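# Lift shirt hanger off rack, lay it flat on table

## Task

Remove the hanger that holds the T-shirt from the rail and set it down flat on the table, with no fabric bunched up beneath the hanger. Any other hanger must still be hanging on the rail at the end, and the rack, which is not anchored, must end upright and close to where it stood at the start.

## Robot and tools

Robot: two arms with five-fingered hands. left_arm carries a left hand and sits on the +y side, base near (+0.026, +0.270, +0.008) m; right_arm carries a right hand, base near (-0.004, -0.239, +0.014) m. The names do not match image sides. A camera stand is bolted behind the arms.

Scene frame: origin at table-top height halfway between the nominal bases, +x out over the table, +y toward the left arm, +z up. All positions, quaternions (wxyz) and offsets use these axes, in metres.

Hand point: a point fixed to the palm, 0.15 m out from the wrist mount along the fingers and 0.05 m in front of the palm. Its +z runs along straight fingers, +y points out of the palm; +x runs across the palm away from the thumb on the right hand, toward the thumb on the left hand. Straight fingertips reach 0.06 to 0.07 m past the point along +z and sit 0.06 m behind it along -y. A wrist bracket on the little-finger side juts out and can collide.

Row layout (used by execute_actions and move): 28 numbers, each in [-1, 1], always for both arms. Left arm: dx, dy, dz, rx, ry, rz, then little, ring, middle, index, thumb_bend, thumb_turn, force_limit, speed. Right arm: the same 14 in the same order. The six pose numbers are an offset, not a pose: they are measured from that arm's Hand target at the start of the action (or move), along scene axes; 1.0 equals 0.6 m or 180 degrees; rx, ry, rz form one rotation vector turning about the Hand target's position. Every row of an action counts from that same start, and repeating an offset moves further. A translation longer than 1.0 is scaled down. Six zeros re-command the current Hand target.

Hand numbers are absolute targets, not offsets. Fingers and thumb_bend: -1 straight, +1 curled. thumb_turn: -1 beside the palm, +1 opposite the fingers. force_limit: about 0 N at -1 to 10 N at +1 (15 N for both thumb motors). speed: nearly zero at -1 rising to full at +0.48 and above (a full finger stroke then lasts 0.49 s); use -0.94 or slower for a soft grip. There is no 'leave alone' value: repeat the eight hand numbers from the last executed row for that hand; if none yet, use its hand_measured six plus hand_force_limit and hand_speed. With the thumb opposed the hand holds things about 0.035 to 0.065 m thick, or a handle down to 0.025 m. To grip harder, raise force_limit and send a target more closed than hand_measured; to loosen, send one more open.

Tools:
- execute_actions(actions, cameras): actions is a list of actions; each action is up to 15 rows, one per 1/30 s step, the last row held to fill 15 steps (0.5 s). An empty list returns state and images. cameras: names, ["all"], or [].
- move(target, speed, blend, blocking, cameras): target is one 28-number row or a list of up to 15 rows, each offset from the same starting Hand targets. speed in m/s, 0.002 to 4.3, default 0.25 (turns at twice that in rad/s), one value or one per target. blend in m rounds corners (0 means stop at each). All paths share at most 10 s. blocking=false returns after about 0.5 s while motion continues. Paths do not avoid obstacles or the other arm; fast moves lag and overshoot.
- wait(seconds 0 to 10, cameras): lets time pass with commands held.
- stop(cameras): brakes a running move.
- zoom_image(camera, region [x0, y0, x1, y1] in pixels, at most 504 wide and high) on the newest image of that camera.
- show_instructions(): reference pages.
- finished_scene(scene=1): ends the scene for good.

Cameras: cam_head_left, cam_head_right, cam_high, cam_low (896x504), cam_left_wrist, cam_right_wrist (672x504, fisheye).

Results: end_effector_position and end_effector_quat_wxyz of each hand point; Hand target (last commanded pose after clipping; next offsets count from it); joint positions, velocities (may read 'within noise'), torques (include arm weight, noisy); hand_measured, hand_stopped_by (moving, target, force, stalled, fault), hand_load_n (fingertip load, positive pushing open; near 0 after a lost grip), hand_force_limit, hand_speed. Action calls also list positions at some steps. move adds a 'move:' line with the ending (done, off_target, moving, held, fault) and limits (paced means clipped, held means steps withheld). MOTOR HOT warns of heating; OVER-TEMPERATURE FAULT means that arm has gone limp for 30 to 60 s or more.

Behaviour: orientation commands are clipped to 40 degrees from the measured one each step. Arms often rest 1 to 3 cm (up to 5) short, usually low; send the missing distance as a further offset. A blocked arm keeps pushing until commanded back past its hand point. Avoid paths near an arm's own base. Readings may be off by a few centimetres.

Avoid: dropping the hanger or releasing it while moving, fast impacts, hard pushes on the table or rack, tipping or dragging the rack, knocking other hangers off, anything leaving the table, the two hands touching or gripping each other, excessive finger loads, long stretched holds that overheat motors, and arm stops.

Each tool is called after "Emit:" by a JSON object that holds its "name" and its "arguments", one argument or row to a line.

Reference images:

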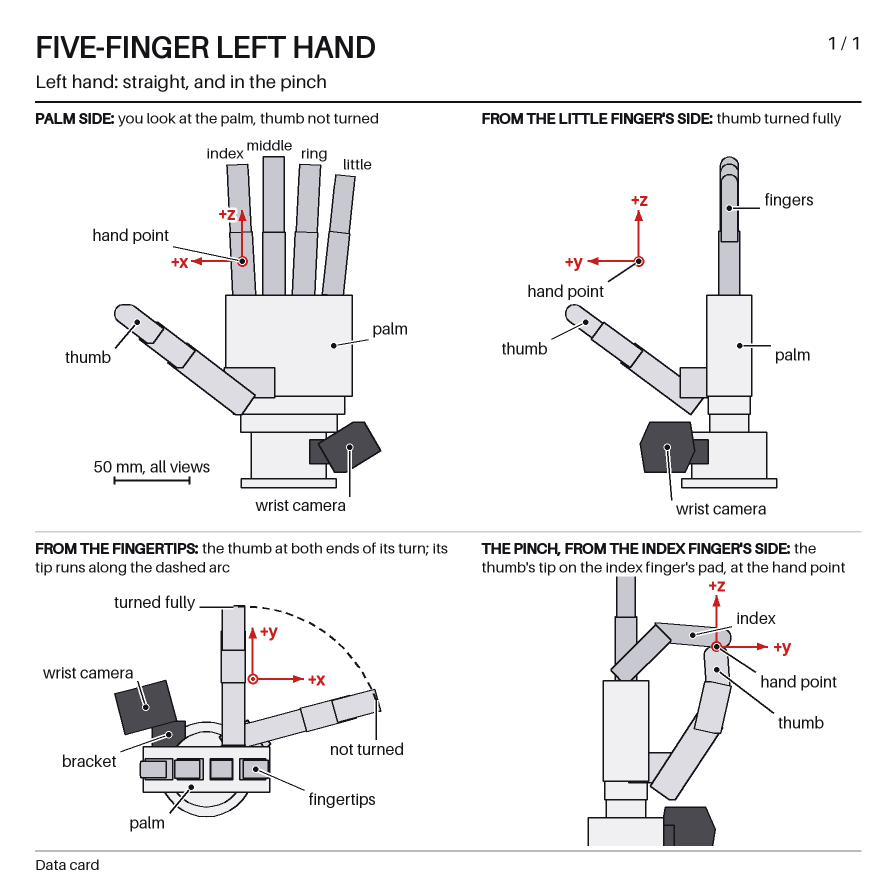

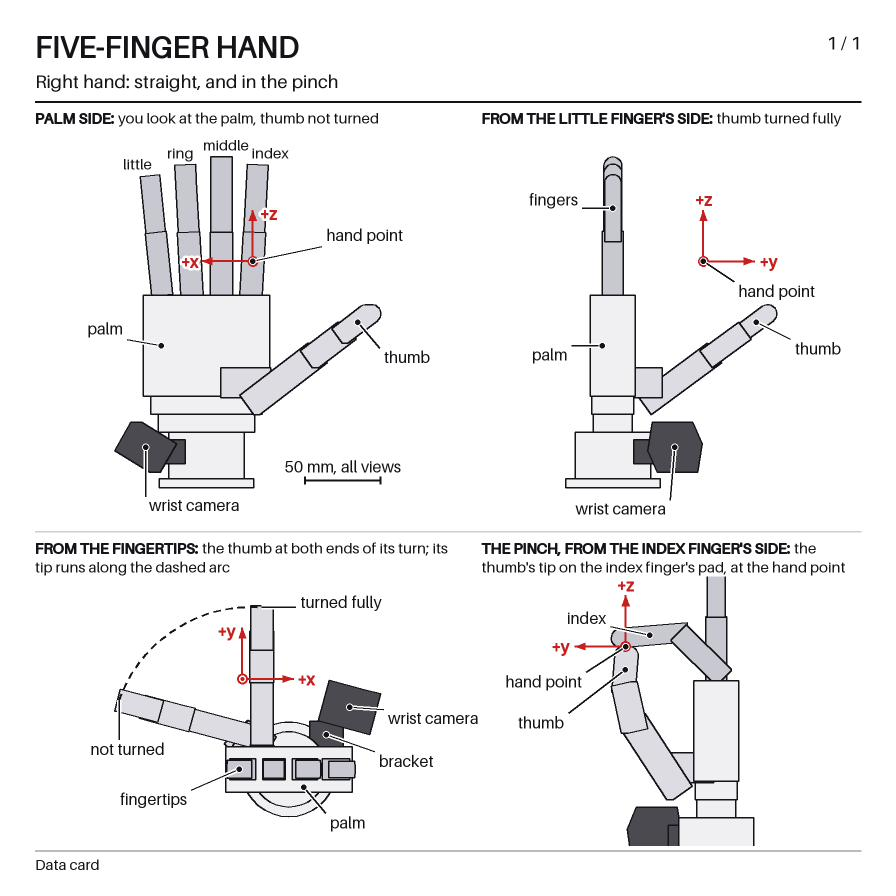

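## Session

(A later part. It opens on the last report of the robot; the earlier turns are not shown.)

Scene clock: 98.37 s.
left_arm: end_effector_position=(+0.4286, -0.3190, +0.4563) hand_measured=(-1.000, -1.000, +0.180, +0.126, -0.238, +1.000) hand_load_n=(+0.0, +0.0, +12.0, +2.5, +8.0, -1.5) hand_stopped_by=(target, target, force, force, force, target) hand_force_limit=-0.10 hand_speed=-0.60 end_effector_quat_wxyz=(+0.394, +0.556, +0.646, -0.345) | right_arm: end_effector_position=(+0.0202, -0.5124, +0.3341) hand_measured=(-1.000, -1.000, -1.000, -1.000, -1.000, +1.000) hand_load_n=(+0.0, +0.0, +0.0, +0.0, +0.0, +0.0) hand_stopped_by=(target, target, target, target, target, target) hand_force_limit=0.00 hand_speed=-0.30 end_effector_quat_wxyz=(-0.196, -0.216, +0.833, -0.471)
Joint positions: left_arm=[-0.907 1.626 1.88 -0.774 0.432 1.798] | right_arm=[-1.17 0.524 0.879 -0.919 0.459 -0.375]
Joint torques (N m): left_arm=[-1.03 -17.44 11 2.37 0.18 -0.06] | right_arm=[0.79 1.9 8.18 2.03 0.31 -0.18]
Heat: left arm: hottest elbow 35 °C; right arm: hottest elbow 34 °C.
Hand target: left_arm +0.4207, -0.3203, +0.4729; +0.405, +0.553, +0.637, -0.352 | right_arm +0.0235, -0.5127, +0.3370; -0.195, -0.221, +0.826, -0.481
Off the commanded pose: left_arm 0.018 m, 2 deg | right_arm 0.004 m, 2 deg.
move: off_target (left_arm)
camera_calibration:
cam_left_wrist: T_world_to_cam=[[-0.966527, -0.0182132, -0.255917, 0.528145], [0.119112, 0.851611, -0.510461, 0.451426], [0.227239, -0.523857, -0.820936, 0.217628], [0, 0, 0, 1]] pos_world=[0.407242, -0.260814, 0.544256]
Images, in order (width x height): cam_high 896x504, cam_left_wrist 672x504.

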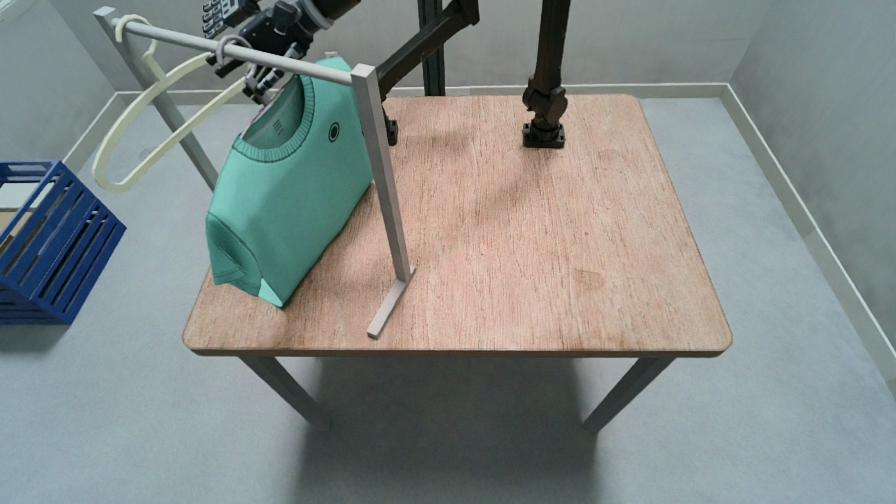

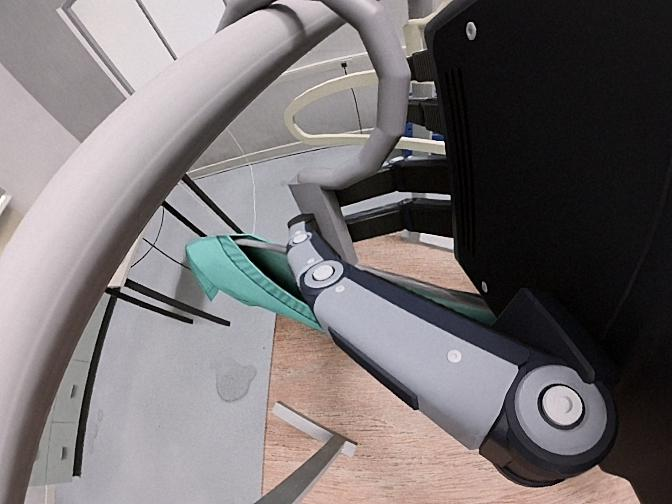

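Emit:
{"name": "move", "arguments": {
  "target": [
    [-0.003,0.0,0.055,0,0,0,-1,-1,0.172,0.3,0.1,1,-0.1,-0.6,0,0,0,0,0,0,-1,-1,-1,-1,-1,1,0,-0.3]
  ],
  "speed": 0.05,
  "cameras": ["cam_left_wrist","cam_high"]
}}

Emit:
{"name": "zoom_image", "arguments": {
  "camera": "cam_high",
  "region": [195, 0, 345, 150]
}}

Scene clock: 99.87 s.
left_arm: end_effector_position=(+0.4234, -0.3128, +0.4625) hand_measured=(-1.000, -1.000, +0.170, +0.126, -0.238, +1.000) hand_load_n=(+0.0, +0.0, +8.0, +1.5, +5.0, +0.5) hand_stopped_by=(target, target, force, force, force, target) hand_force_limit=-0.10 hand_speed=-0.60 end_effector_quat_wxyz=(+0.379, +0.556, +0.656, -0.342) | right_arm: end_effector_position=(+0.0202, -0.5124, +0.3341) hand_measured=(-1.000, -1.000, -1.000, -1.000, -1.000, +1.000) hand_load_n=(+0.0, -0.5, +0.0, +0.0, -0.5, +0.0) hand_stopped_by=(target, target, target, target, target, target) hand_force_limit=0.00 hand_speed=-0.30 end_effector_quat_wxyz=(-0.196, -0.216, +0.833, -0.471)
Joint positions: left_arm=[-0.908 1.631 1.925 -0.849 0.432 1.792] | right_arm=[-1.17 0.524 0.879 -0.919 0.459 -0.375]
Joint torques (N m): left_arm=[-1.67 -15.5 16.81 2.11 0.19 0.01] | right_arm=[0.62 1.85 8.2 2.04 0.32 -0.15]
Heat: left arm: hottest elbow 35 °C; right arm: hottest elbow 34 °C.
Hand target: left_arm +0.4190, -0.3203, +0.5055; +0.405, +0.553, +0.637, -0.352 | right_arm +0.0235, -0.5127, +0.3370; -0.195, -0.221, +0.826, -0.481
Off the commanded pose: left_arm 0.044 m, 4 deg | right_arm 0.004 m, 2 deg.
move: off_target (left_arm)
camera_calibration:
cam_left_wrist: T_world_to_cam=[[-0.97264, -0.014188, -0.231883, 0.517671], [0.104167, 0.865537, -0.489892, 0.451021], [0.207654, -0.500643, -0.840379, 0.251723], [0, 0, 0, 1]] pos_world=[0.404255, -0.257007, 0.552533]
Images, in order (width x height): cam_high 896x504, cam_left_wrist 672x504.

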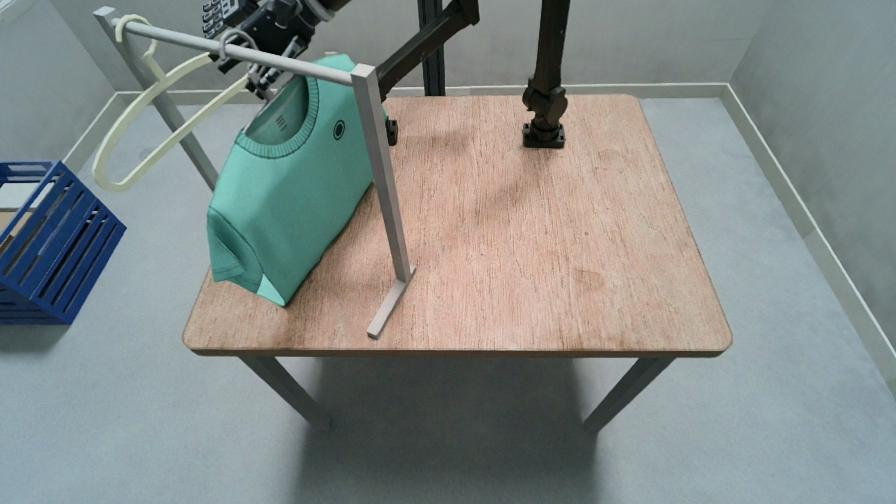

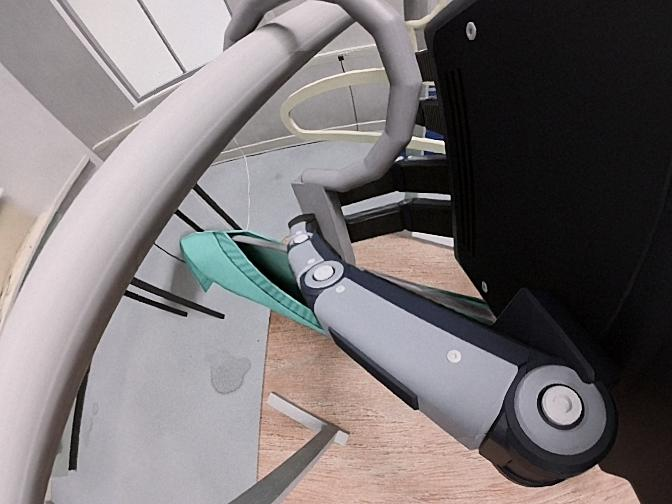

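Scaled by 3.360.

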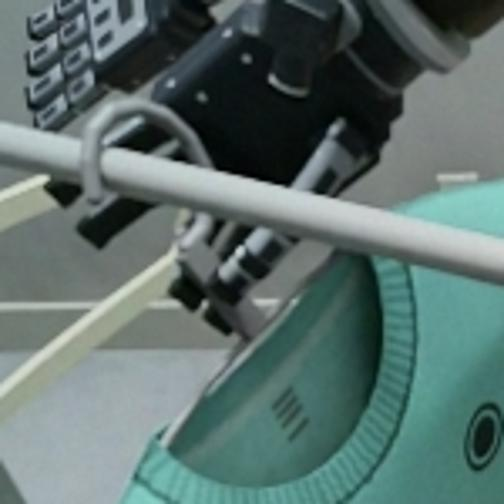

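Emit:
{"name": "move", "arguments": {
  "target": [
    [-0.003,0.0,0.042,0,0,0,-1,-1,0.172,0.3,0.1,1,-0.1,-0.6,0,0,0,0,0,0,-1,-1,-1,-1,-1,1,0,-0.3]
  ],
  "speed": 0.05,
  "cameras": ["cam_left_wrist","cam_high","cam_head_right"]
}}

Emit:
{"name": "zoom_image", "arguments": {
  "camera": "cam_high",
  "region": [195, 0, 345, 150]
}}

Emit:
{"name": "zoom_image", "arguments": {
  "camera": "cam_head_right",
  "region": [450, 120, 580, 250]
}}

Scene clock: 101.27 s.
left_arm: end_effector_position=(+0.4230, -0.3154, +0.4886) hand_measured=(-1.000, -1.000, +0.170, +0.126, -0.238, +1.000) hand_load_n=(+0.0, +0.0, +8.5, +1.5, +4.5, +0.5) hand_stopped_by=(target, target, force, force, force, target) hand_force_limit=-0.10 hand_speed=-0.60 end_effector_quat_wxyz=(+0.379, +0.556, +0.656, -0.343) | right_arm: end_effector_position=(+0.0202, -0.5124, +0.3341) hand_measured=(-1.000, -1.000, -1.000, -1.000, -1.000, +1.000) hand_load_n=(+0.0, +0.0, +0.0, +0.0, +0.5, +0.0) hand_stopped_by=(target, target, target, target, target, target) hand_force_limit=0.00 hand_speed=-0.30 end_effector_quat_wxyz=(-0.196, -0.216, +0.833, -0.471)
Joint positions: left_arm=[-0.911 1.663 2.038 -0.929 0.43 1.79] | right_arm=[-1.17 0.524 0.879 -0.919 0.459 -0.375]
Joint torques (N m): left_arm=[-1.55 -16.38 16.62 1.87 0.17 0] | right_arm=[0.44 1.73 8.24 2 0.33 -0.16]
Heat: left arm: hottest elbow 35 °C; right arm: hottest elbow 34 °C.
Hand target: left_arm +0.4171, -0.3203, +0.5309; +0.405, +0.553, +0.637, -0.352 | right_arm +0.0235, -0.5127, +0.3370; -0.195, -0.221, +0.826, -0.481
Off the commanded pose: left_arm 0.043 m, 4 deg | right_arm 0.004 m, 2 deg.
move: off_target (left_arm)
camera_calibration:
cam_left_wrist: T_world_to_cam=[[-0.972779, -0.0132933, -0.231353, 0.523252], [0.104867, 0.865027, -0.490643, 0.466075], [0.206649, -0.501549, -0.840086, 0.272355], [0, 0, 0, 1]] pos_world=[0.40385, -0.259613, 0.578534]
Images, in order (width x height): cam_head_right 896x504, cam_high 896x504, cam_left_wrist 672x504.

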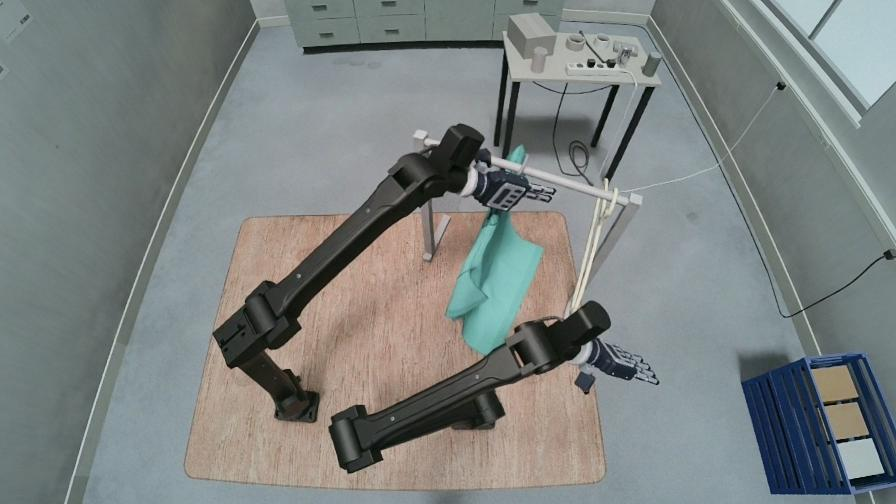

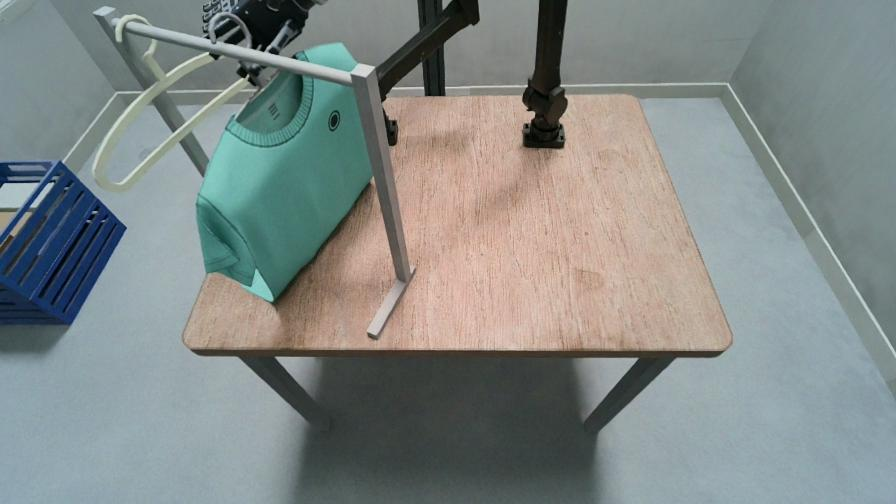

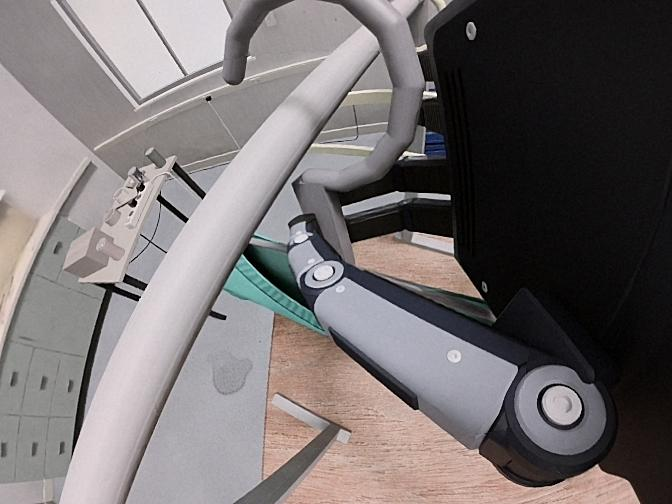

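Scaled by 3.360.

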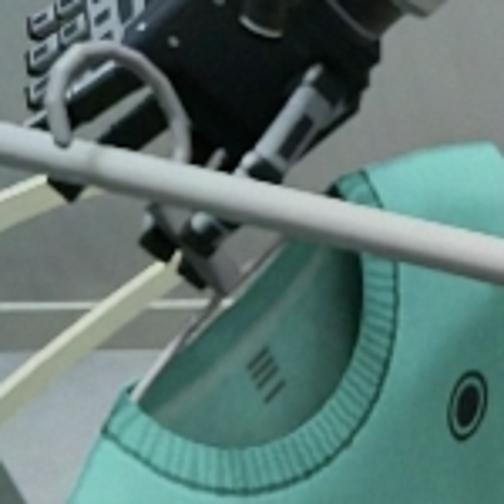

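Scaled by 3.877.

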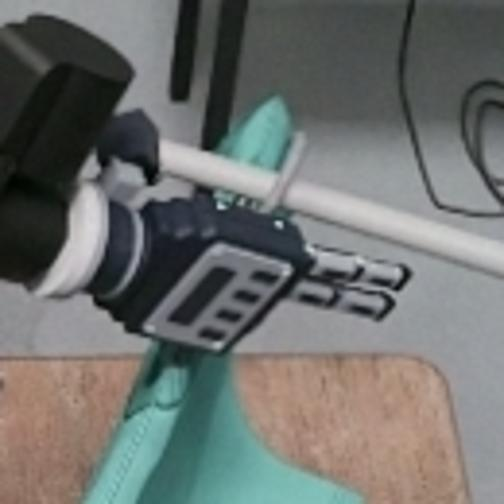

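Emit:
{"name": "move", "arguments": {
  "target": [
    [-0.012,0.004,0.018,0,0,0,-1,-1,0.172,0.3,0.1,1,-0.1,-0.6,0,0,0,0,0,0,-1,-1,-1,-1,-1,1,0,-0.3],
    [-0.07,0.03,0.03,0,0,0,-1,-1,0.172,0.3,0.1,1,-0.1,-0.6,0,0,0,0,0,0,-1,-1,-1,-1,-1,1,0,-0.3]
  ],
  "speed": 0.05,
  "blend": [0.004,0],
  "cameras": ["cam_left_wrist","cam_high","cam_head_right"]
}}

Emit:
{"name": "zoom_image", "arguments": {
  "camera": "cam_high",
  "region": [195, 0, 345, 150]
}}

Emit:
{"name": "zoom_image", "arguments": {
  "camera": "cam_head_right",
  "region": [450, 120, 580, 250]
}}

Scene clock: 103.27 s.
left_arm: end_effector_position=(+0.3843, -0.3049, +0.5314) hand_measured=(-1.000, -1.000, +0.170, +0.126, -0.238, +1.000) hand_load_n=(+0.0, +0.0, +8.5, +1.0, +4.5, +1.0) hand_stopped_by=(target, target, force, force, force, target) hand_force_limit=-0.10 hand_speed=-0.60 end_effector_quat_wxyz=(+0.396, +0.554, +0.645, -0.347) | right_arm: end_effector_position=(+0.0202, -0.5124, +0.3341) hand_measured=(-1.000, -1.000, -1.000, -1.000, -1.000, +1.000) hand_load_n=(+0.0, +0.0, +0.0, +0.0, +0.0, +0.0) hand_stopped_by=(target, target, target, target, target, target) hand_force_limit=0.00 hand_speed=-0.30 end_effector_quat_wxyz=(-0.196, -0.216, +0.833, -0.471)
Joint positions: left_arm=[-0.961 1.594 2.046 -0.955 0.387 1.766] | right_arm=[-1.17 0.524 0.879 -0.919 0.459 -0.375]
Joint torques (N m): left_arm=[-2.2 -15.68 11.26 1.95 0.05 0.07] | right_arm=[0.73 2.02 8.2 1.98 0.3 -0.17]
Heat: left arm: hottest elbow 36 °C; right arm: hottest elbow 34 °C.
Hand target: left_arm +0.3752, -0.3022, +0.5489; +0.405, +0.553, +0.637, -0.352 | right_arm +0.0235, -0.5127, +0.3370; -0.195, -0.221, +0.826, -0.481
Off the commanded pose: left_arm 0.020 m, 2 deg | right_arm 0.004 m, 2 deg.
move: off_target (left_arm)
camera_calibration:
cam_left_wrist: T_world_to_cam=[[-0.966624, -0.0198879, -0.255427, 0.504154], [0.118701, 0.848756, -0.515289, 0.484899], [0.227043, -0.52841, -0.818067, 0.293901], [0, 0, 0, 1]] pos_world=[0.363041, -0.246234, 0.619068]
Images, in order (width x height): cam_head_right 896x504, cam_high 896x504, cam_left_wrist 672x504.

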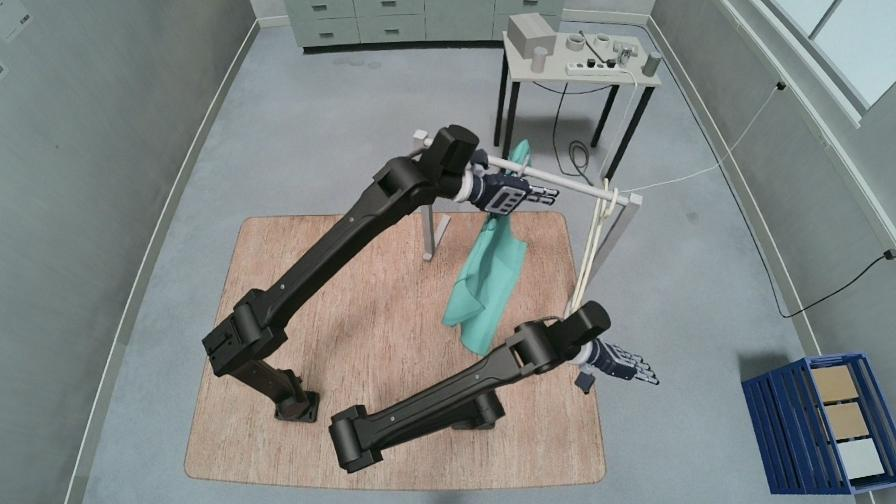

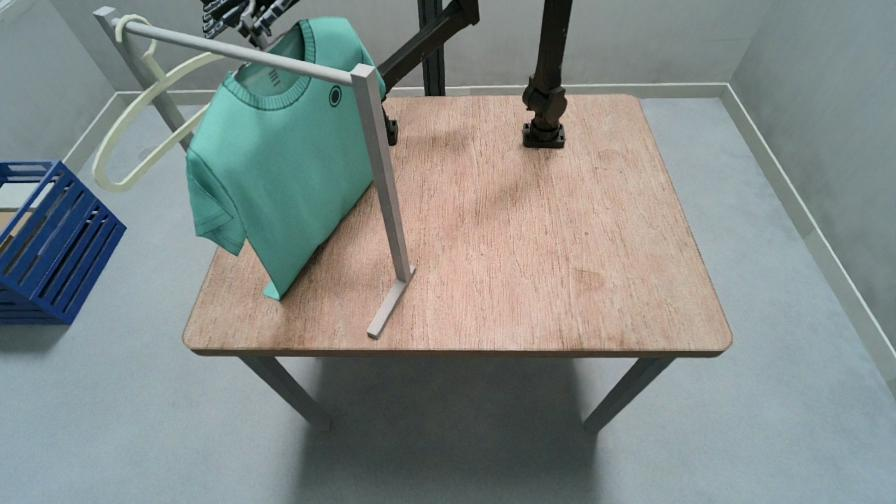

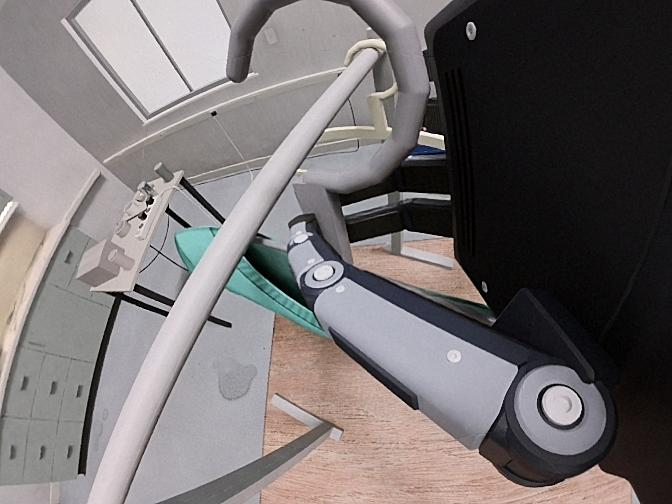

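Scaled by 3.360.

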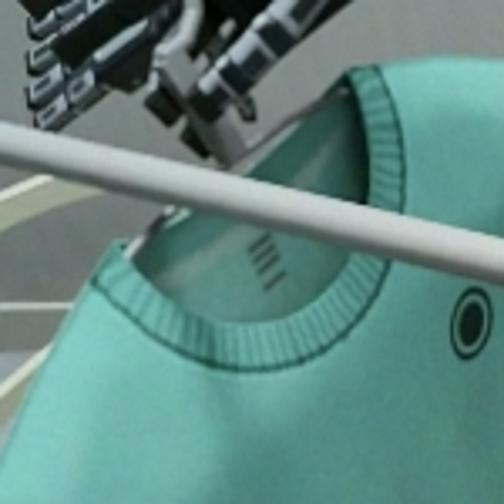

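Scaled by 3.877.

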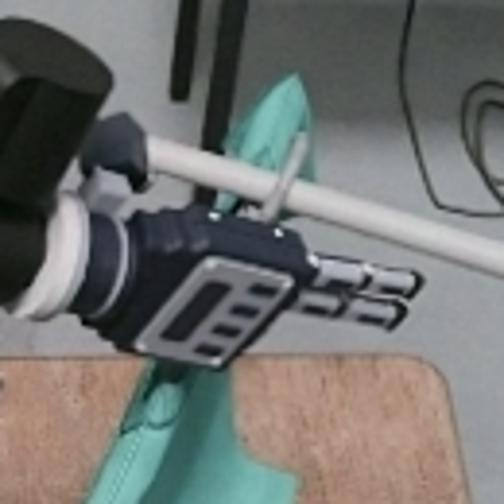

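Emit:
{"name": "move", "arguments": {
  "target": [
    [0.057,-0.015,-0.03,0,0,0,-1,-1,0.172,0.3,0.1,1,-0.1,-0.6,0,0,0,0,0,0,-1,-1,-1,-1,-1,1,0,-0.3]
  ],
  "speed": 0.06,
  "cameras": ["cam_left_wrist","cam_high","cam_head_right"]
}}

Emit:
{"name": "zoom_image", "arguments": {
  "camera": "cam_high",
  "region": [195, 0, 345, 150]
}}

Scene clock: 111.43 s.
left_arm: end_effector_position=(+0.4043, -0.3130, +0.5031) hand_measured=(-1.000, -1.000, +0.170, +0.126, -0.238, +1.000) hand_load_n=(+0.0, +0.0, +8.5, +1.0, +4.0, +0.5) hand_stopped_by=(target, target, force, force, force, target) hand_force_limit=-0.10 hand_speed=-0.60 end_effector_quat_wxyz=(+0.377, +0.553, +0.655, -0.350) | right_arm: end_effector_position=(+0.0202, -0.5124, +0.3341) hand_measured=(-1.000, -1.000, -1.000, -1.000, -1.000, +1.000) hand_load_n=(+0.0, +0.0, +0.0, +0.0, +0.0, +0.5) hand_stopped_by=(target, target, target, target, target, target) hand_force_limit=0.00 hand_speed=-0.30 end_effector_quat_wxyz=(-0.196, -0.216, +0.833, -0.471)
Joint positions: left_arm=[-0.932 1.639 2.046 -0.949 0.423 1.766] | right_arm=[-1.17 0.524 0.879 -0.919 0.459 -0.375]
Joint torques (N m): left_arm=[-0.21 -17.08 12.4 2.97 0.3 0.25] | right_arm=[0.62 1.38 8.12 2.03 0.34 -0.16]
Heat: left arm: hottest elbow 36 °C; right arm: hottest elbow 34 °C.
Hand target: left_arm +0.4093, -0.3111, +0.5310; +0.405, +0.553, +0.637, -0.352 | right_arm +0.0235, -0.5127, +0.3370; -0.195, -0.221, +0.826, -0.481
Off the commanded pose: left_arm 0.028 m, 4 deg | right_arm 0.004 m, 2 deg.
move: off_target (left_arm)
camera_calibration:
cam_left_wrist: T_world_to_cam=[[-0.975376, -0.0119969, -0.220223, 0.504441], [0.102304, 0.859987, -0.499957, 0.477176], [0.195387, -0.510176, -0.837583, 0.290209], [0, 0, 0, 1]] pos_world=[0.3865, -0.256256, 0.592731]
Images, in order (width x height): cam_head_right 896x504, cam_high 896x504, cam_left_wrist 672x504.

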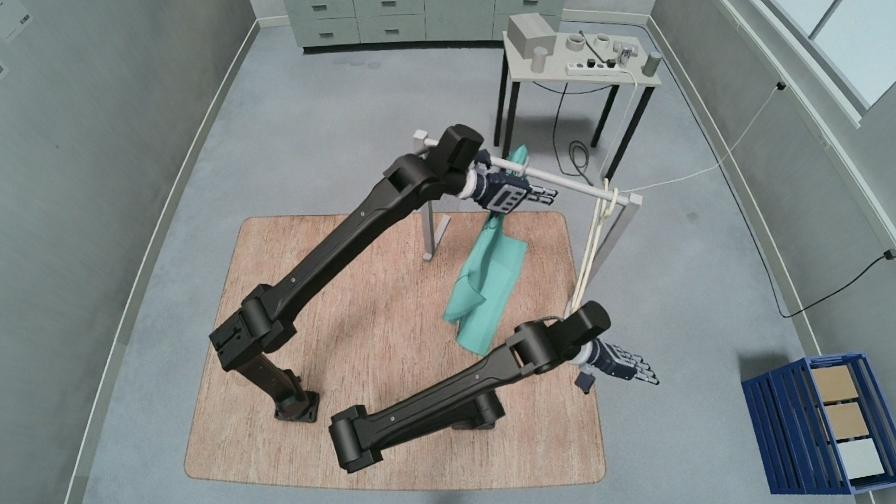

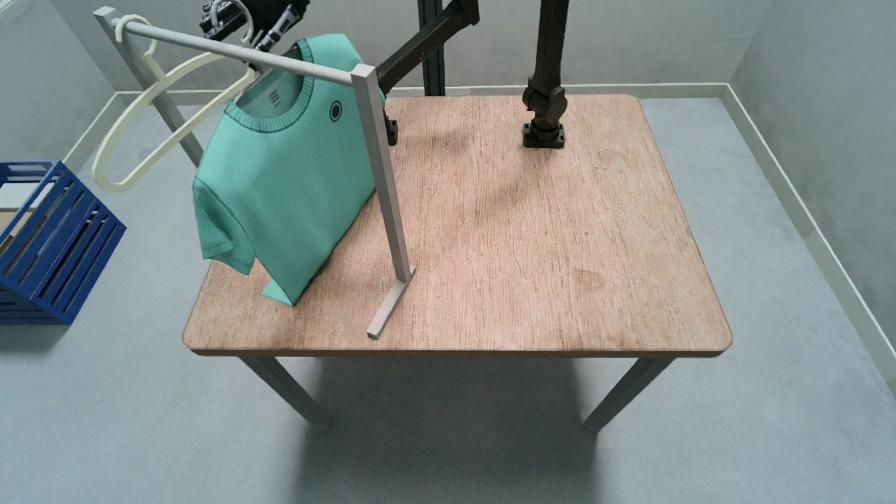

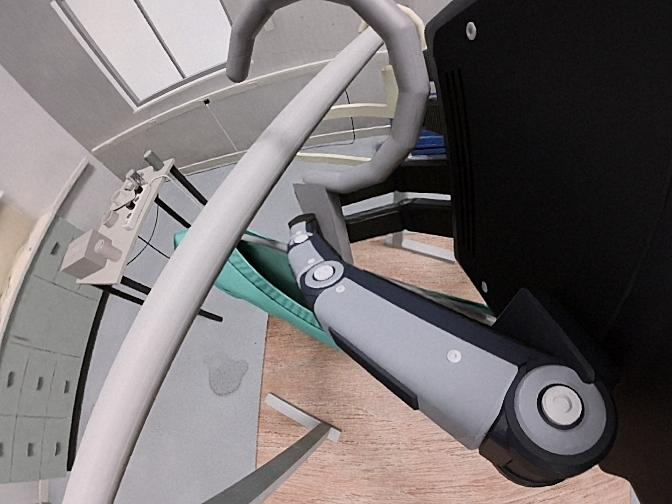

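Scaled by 3.360.

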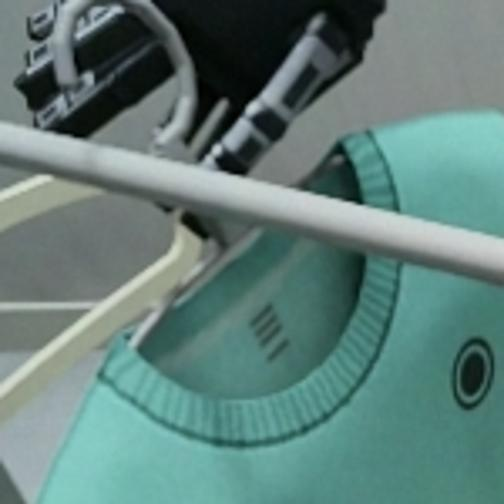

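Emit:
{"name": "move", "arguments": {
  "target": [
    [0.04,-0.008,-0.01,0,0,0,-1,-1,0.172,0.3,0.1,1,-0.1,-0.6,0,0,0,0,0,0,-1,-1,-1,-1,-1,1,0,-0.3],
    [0.04,-0.01,-0.075,0,0,0,-1,-1,0.172,0.3,0.1,1,-0.1,-0.6,0,0,0,0,0,0,-1,-1,-1,-1,-1,1,0,-0.3]
  ],
  "speed": 0.05,
  "cameras": ["cam_left_wrist","cam_high","cam_head_right"]
}}

Emit:
{"name": "zoom_image", "arguments": {
  "camera": "cam_high",
  "region": [195, 0, 345, 150]
}}

Scene clock: 113.67 s.
left_arm: end_effector_position=(+0.4308, -0.3232, +0.4582) hand_measured=(-1.000, -1.000, +0.170, +0.126, -0.238, +1.000) hand_load_n=(+0.0, +0.0, +8.5, +0.5, +5.0, +0.0) hand_stopped_by=(target, target, force, force, force, target) hand_force_limit=-0.10 hand_speed=-0.60 end_effector_quat_wxyz=(+0.379, +0.553, +0.653, -0.351) | right_arm: end_effector_position=(+0.0202, -0.5124, +0.3341) hand_measured=(-1.000, -1.000, -1.000, -1.000, -1.000, +1.000) hand_load_n=(+0.0, +0.0, +0.0, +0.0, +0.0, +0.0) hand_stopped_by=(target, target, target, target, target, target) hand_force_limit=0.00 hand_speed=-0.30 end_effector_quat_wxyz=(-0.196, -0.216, +0.833, -0.471)
Joint positions: left_arm=[-0.903 1.659 1.944 -0.829 0.451 1.784] | right_arm=[-1.17 0.524 0.879 -0.919 0.459 -0.375]
Joint torques (N m): left_arm=[-0.79 -18.2 11.29 2.76 0.14 0.24] | right_arm=[0.21 1.49 8.25 2.02 0.35 -0.17]
Heat: left arm: hottest elbow 36 °C; right arm: hottest elbow 34 °C.
Hand target: left_arm +0.4333, -0.3173, +0.4859; +0.405, +0.553, +0.637, -0.352 | right_arm +0.0235, -0.5127, +0.3370; -0.195, -0.221, +0.826, -0.481
Off the commanded pose: left_arm 0.029 m, 4 deg | right_arm 0.004 m, 2 deg.
move: off_target (left_arm)
camera_calibration:
cam_left_wrist: T_world_to_cam=[[-0.974892, -0.0108097, -0.222418, 0.521347], [0.105404, 0.857438, -0.503676, 0.460335], [0.196154, -0.514473, -0.83477, 0.239264], [0, 0, 0, 1]] pos_world=[0.412803, -0.265978, 0.547547]
Images, in order (width x height): cam_head_right 896x504, cam_high 896x504, cam_left_wrist 672x504.

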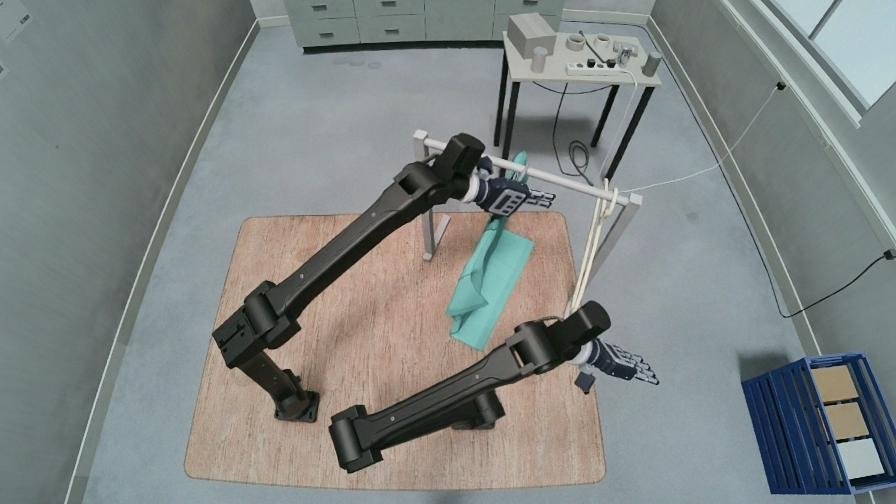

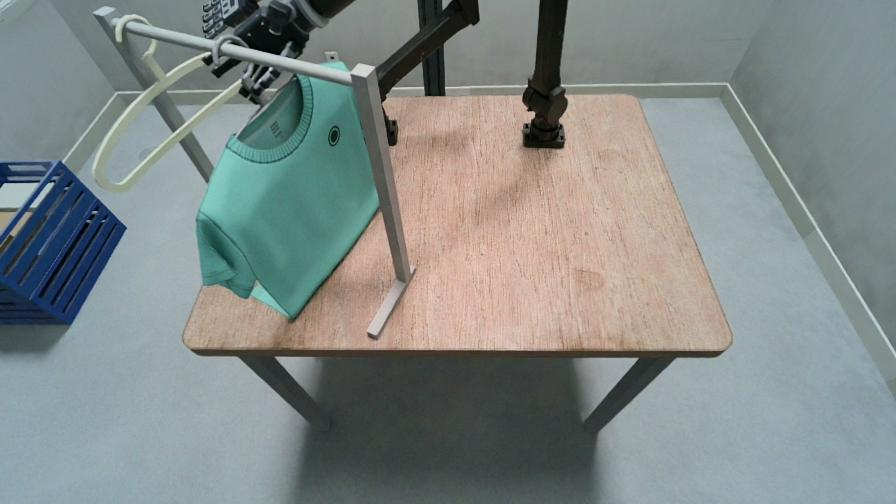

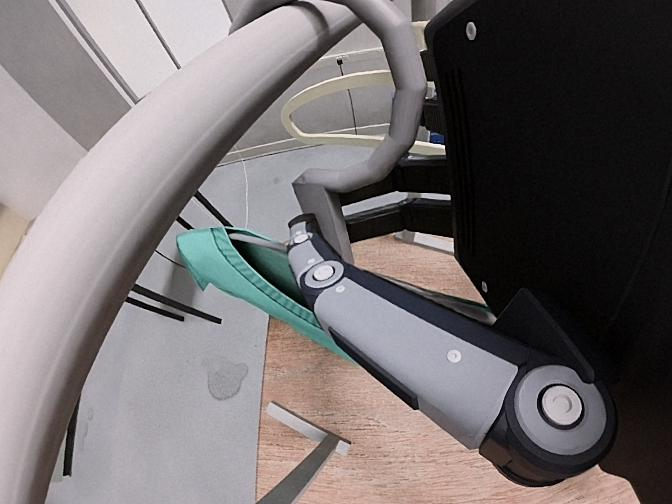

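Scaled by 3.360.

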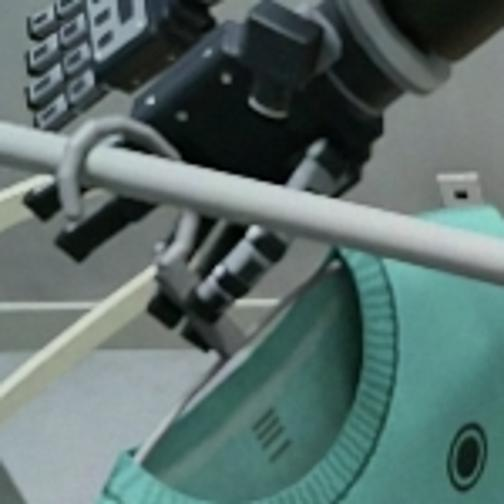

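Emit:
{"name": "move", "arguments": {
  "target": [
    [0.0,0.0,-0.012,0,0,0,-1,-1,0.172,0.3,0.1,1,-0.1,-0.6,0,0,0,0,0,0,-1,-1,-1,-1,-1,1,0,-0.3],
    [0.0,0.0,-0.012,0,0,0,-1,-1,0.0,0.0,-0.5,1,-0.1,-0.4,0,0,0,0,0,0,-1,-1,-1,-1,-1,1,0,-0.3],
    [0.0,0.0,-0.012,0,0,0,-1,-1,-1,-1,-0.5,1,-0.1,-0.2,0,0,0,0,0,0,-1,-1,-1,-1,-1,1,0,-0.3]
  ],
  "speed": 0.05,
  "cameras": ["cam_left_wrist","cam_high"]
}}

Emit:
{"name": "zoom_image", "arguments": {
  "camera": "cam_high",
  "region": [195, 0, 345, 150]
}}

Scene clock: 116.60 s.
left_arm: end_effector_position=(+0.4304, -0.3229, +0.4588) hand_measured=(-1.000, -1.000, -1.000, -1.000, -0.500, +1.000) hand_load_n=(+0.0, +0.0, +0.0, -0.5, +0.0, +0.0) hand_stopped_by=(target, target, target, target, target, target) hand_force_limit=-0.10 hand_speed=-0.20 end_effector_quat_wxyz=(+0.385, +0.554, +0.649, -0.353) | right_arm: end_effector_position=(+0.0202, -0.5124, +0.3341) hand_measured=(-1.000, -1.000, -1.000, -1.000, -1.000, +1.000) hand_load_n=(+0.0, +0.0, +0.0, +0.0, +0.0, +0.5) hand_stopped_by=(target, target, target, target, target, target) hand_force_limit=0.00 hand_speed=-0.30 end_effector_quat_wxyz=(-0.196, -0.216, +0.833, -0.471)
Joint positions: left_arm=[-0.903 1.648 1.921 -0.803 0.452 1.787] | right_arm=[-1.17 0.524 0.879 -0.919 0.459 -0.375]
Joint torques (N m): left_arm=[-0.26 -17.2 11.23 2.67 0.22 0.16] | right_arm=[0.32 1.61 8.23 2.1 0.34 -0.18]
Heat: left arm: hottest elbow 36 °C; right arm: hottest elbow 34 °C.
Hand target: left_arm +0.4333, -0.3173, +0.4788; +0.405, +0.553, +0.637, -0.352 | right_arm +0.0235, -0.5127, +0.3370; -0.195, -0.221, +0.826, -0.481
Off the commanded pose: left_arm 0.021 m, 3 deg | right_arm 0.004 m, 2 deg.
move: off_target (left_arm); target 2's new numbers were sent with left_arm's hand 0.022 m and 3 deg from that target; target 3's new numbers were sent with left_arm's hand 0.021 m and 3 deg from that target
camera_calibration:
cam_left_wrist: T_world_to_cam=[[-0.972417, -0.0114944, -0.232968, 0.524626], [0.112848, 0.850928, -0.513017, 0.459377], [0.204135, -0.525156, -0.82616, 0.229146], [0, 0, 0, 1]] pos_world=[0.411539, -0.264529, 0.547201]
Images, in order (width x height): cam_high 896x504, cam_left_wrist 672x504.

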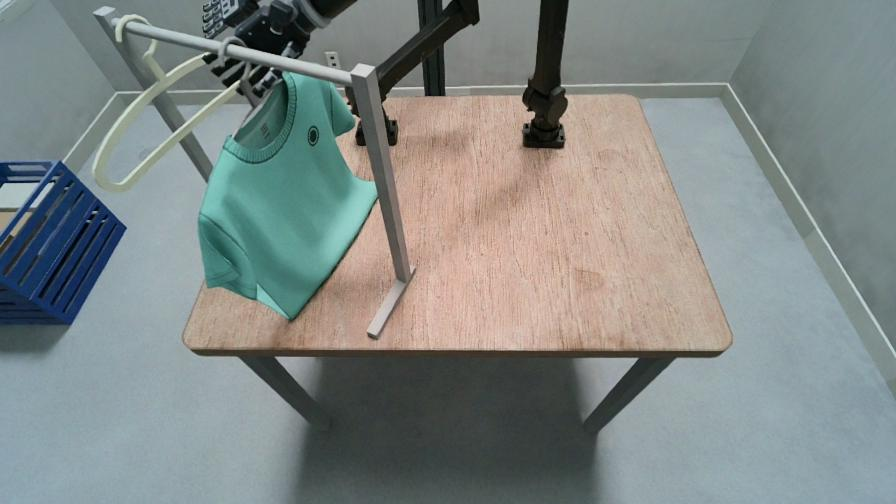

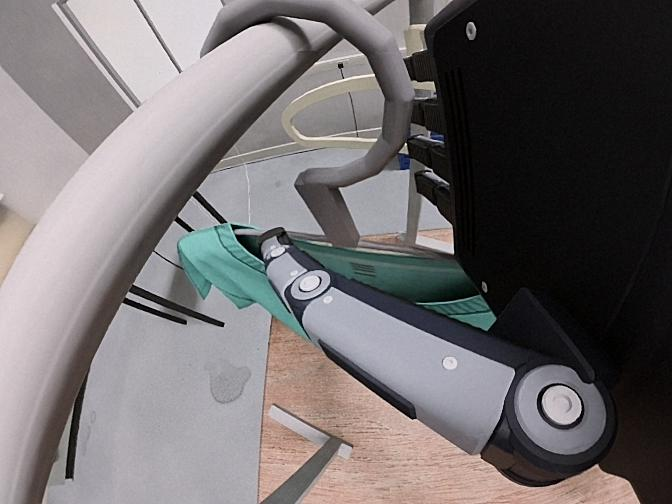

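Scaled by 3.360.

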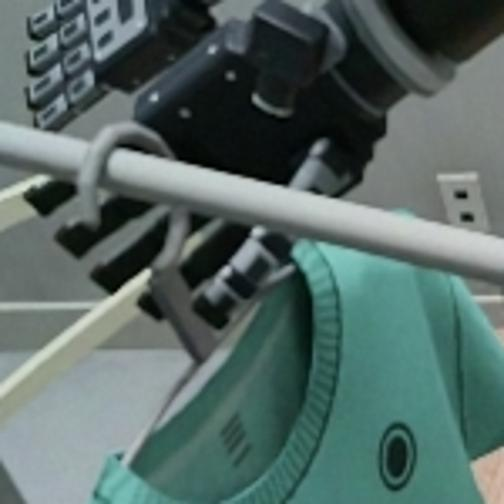

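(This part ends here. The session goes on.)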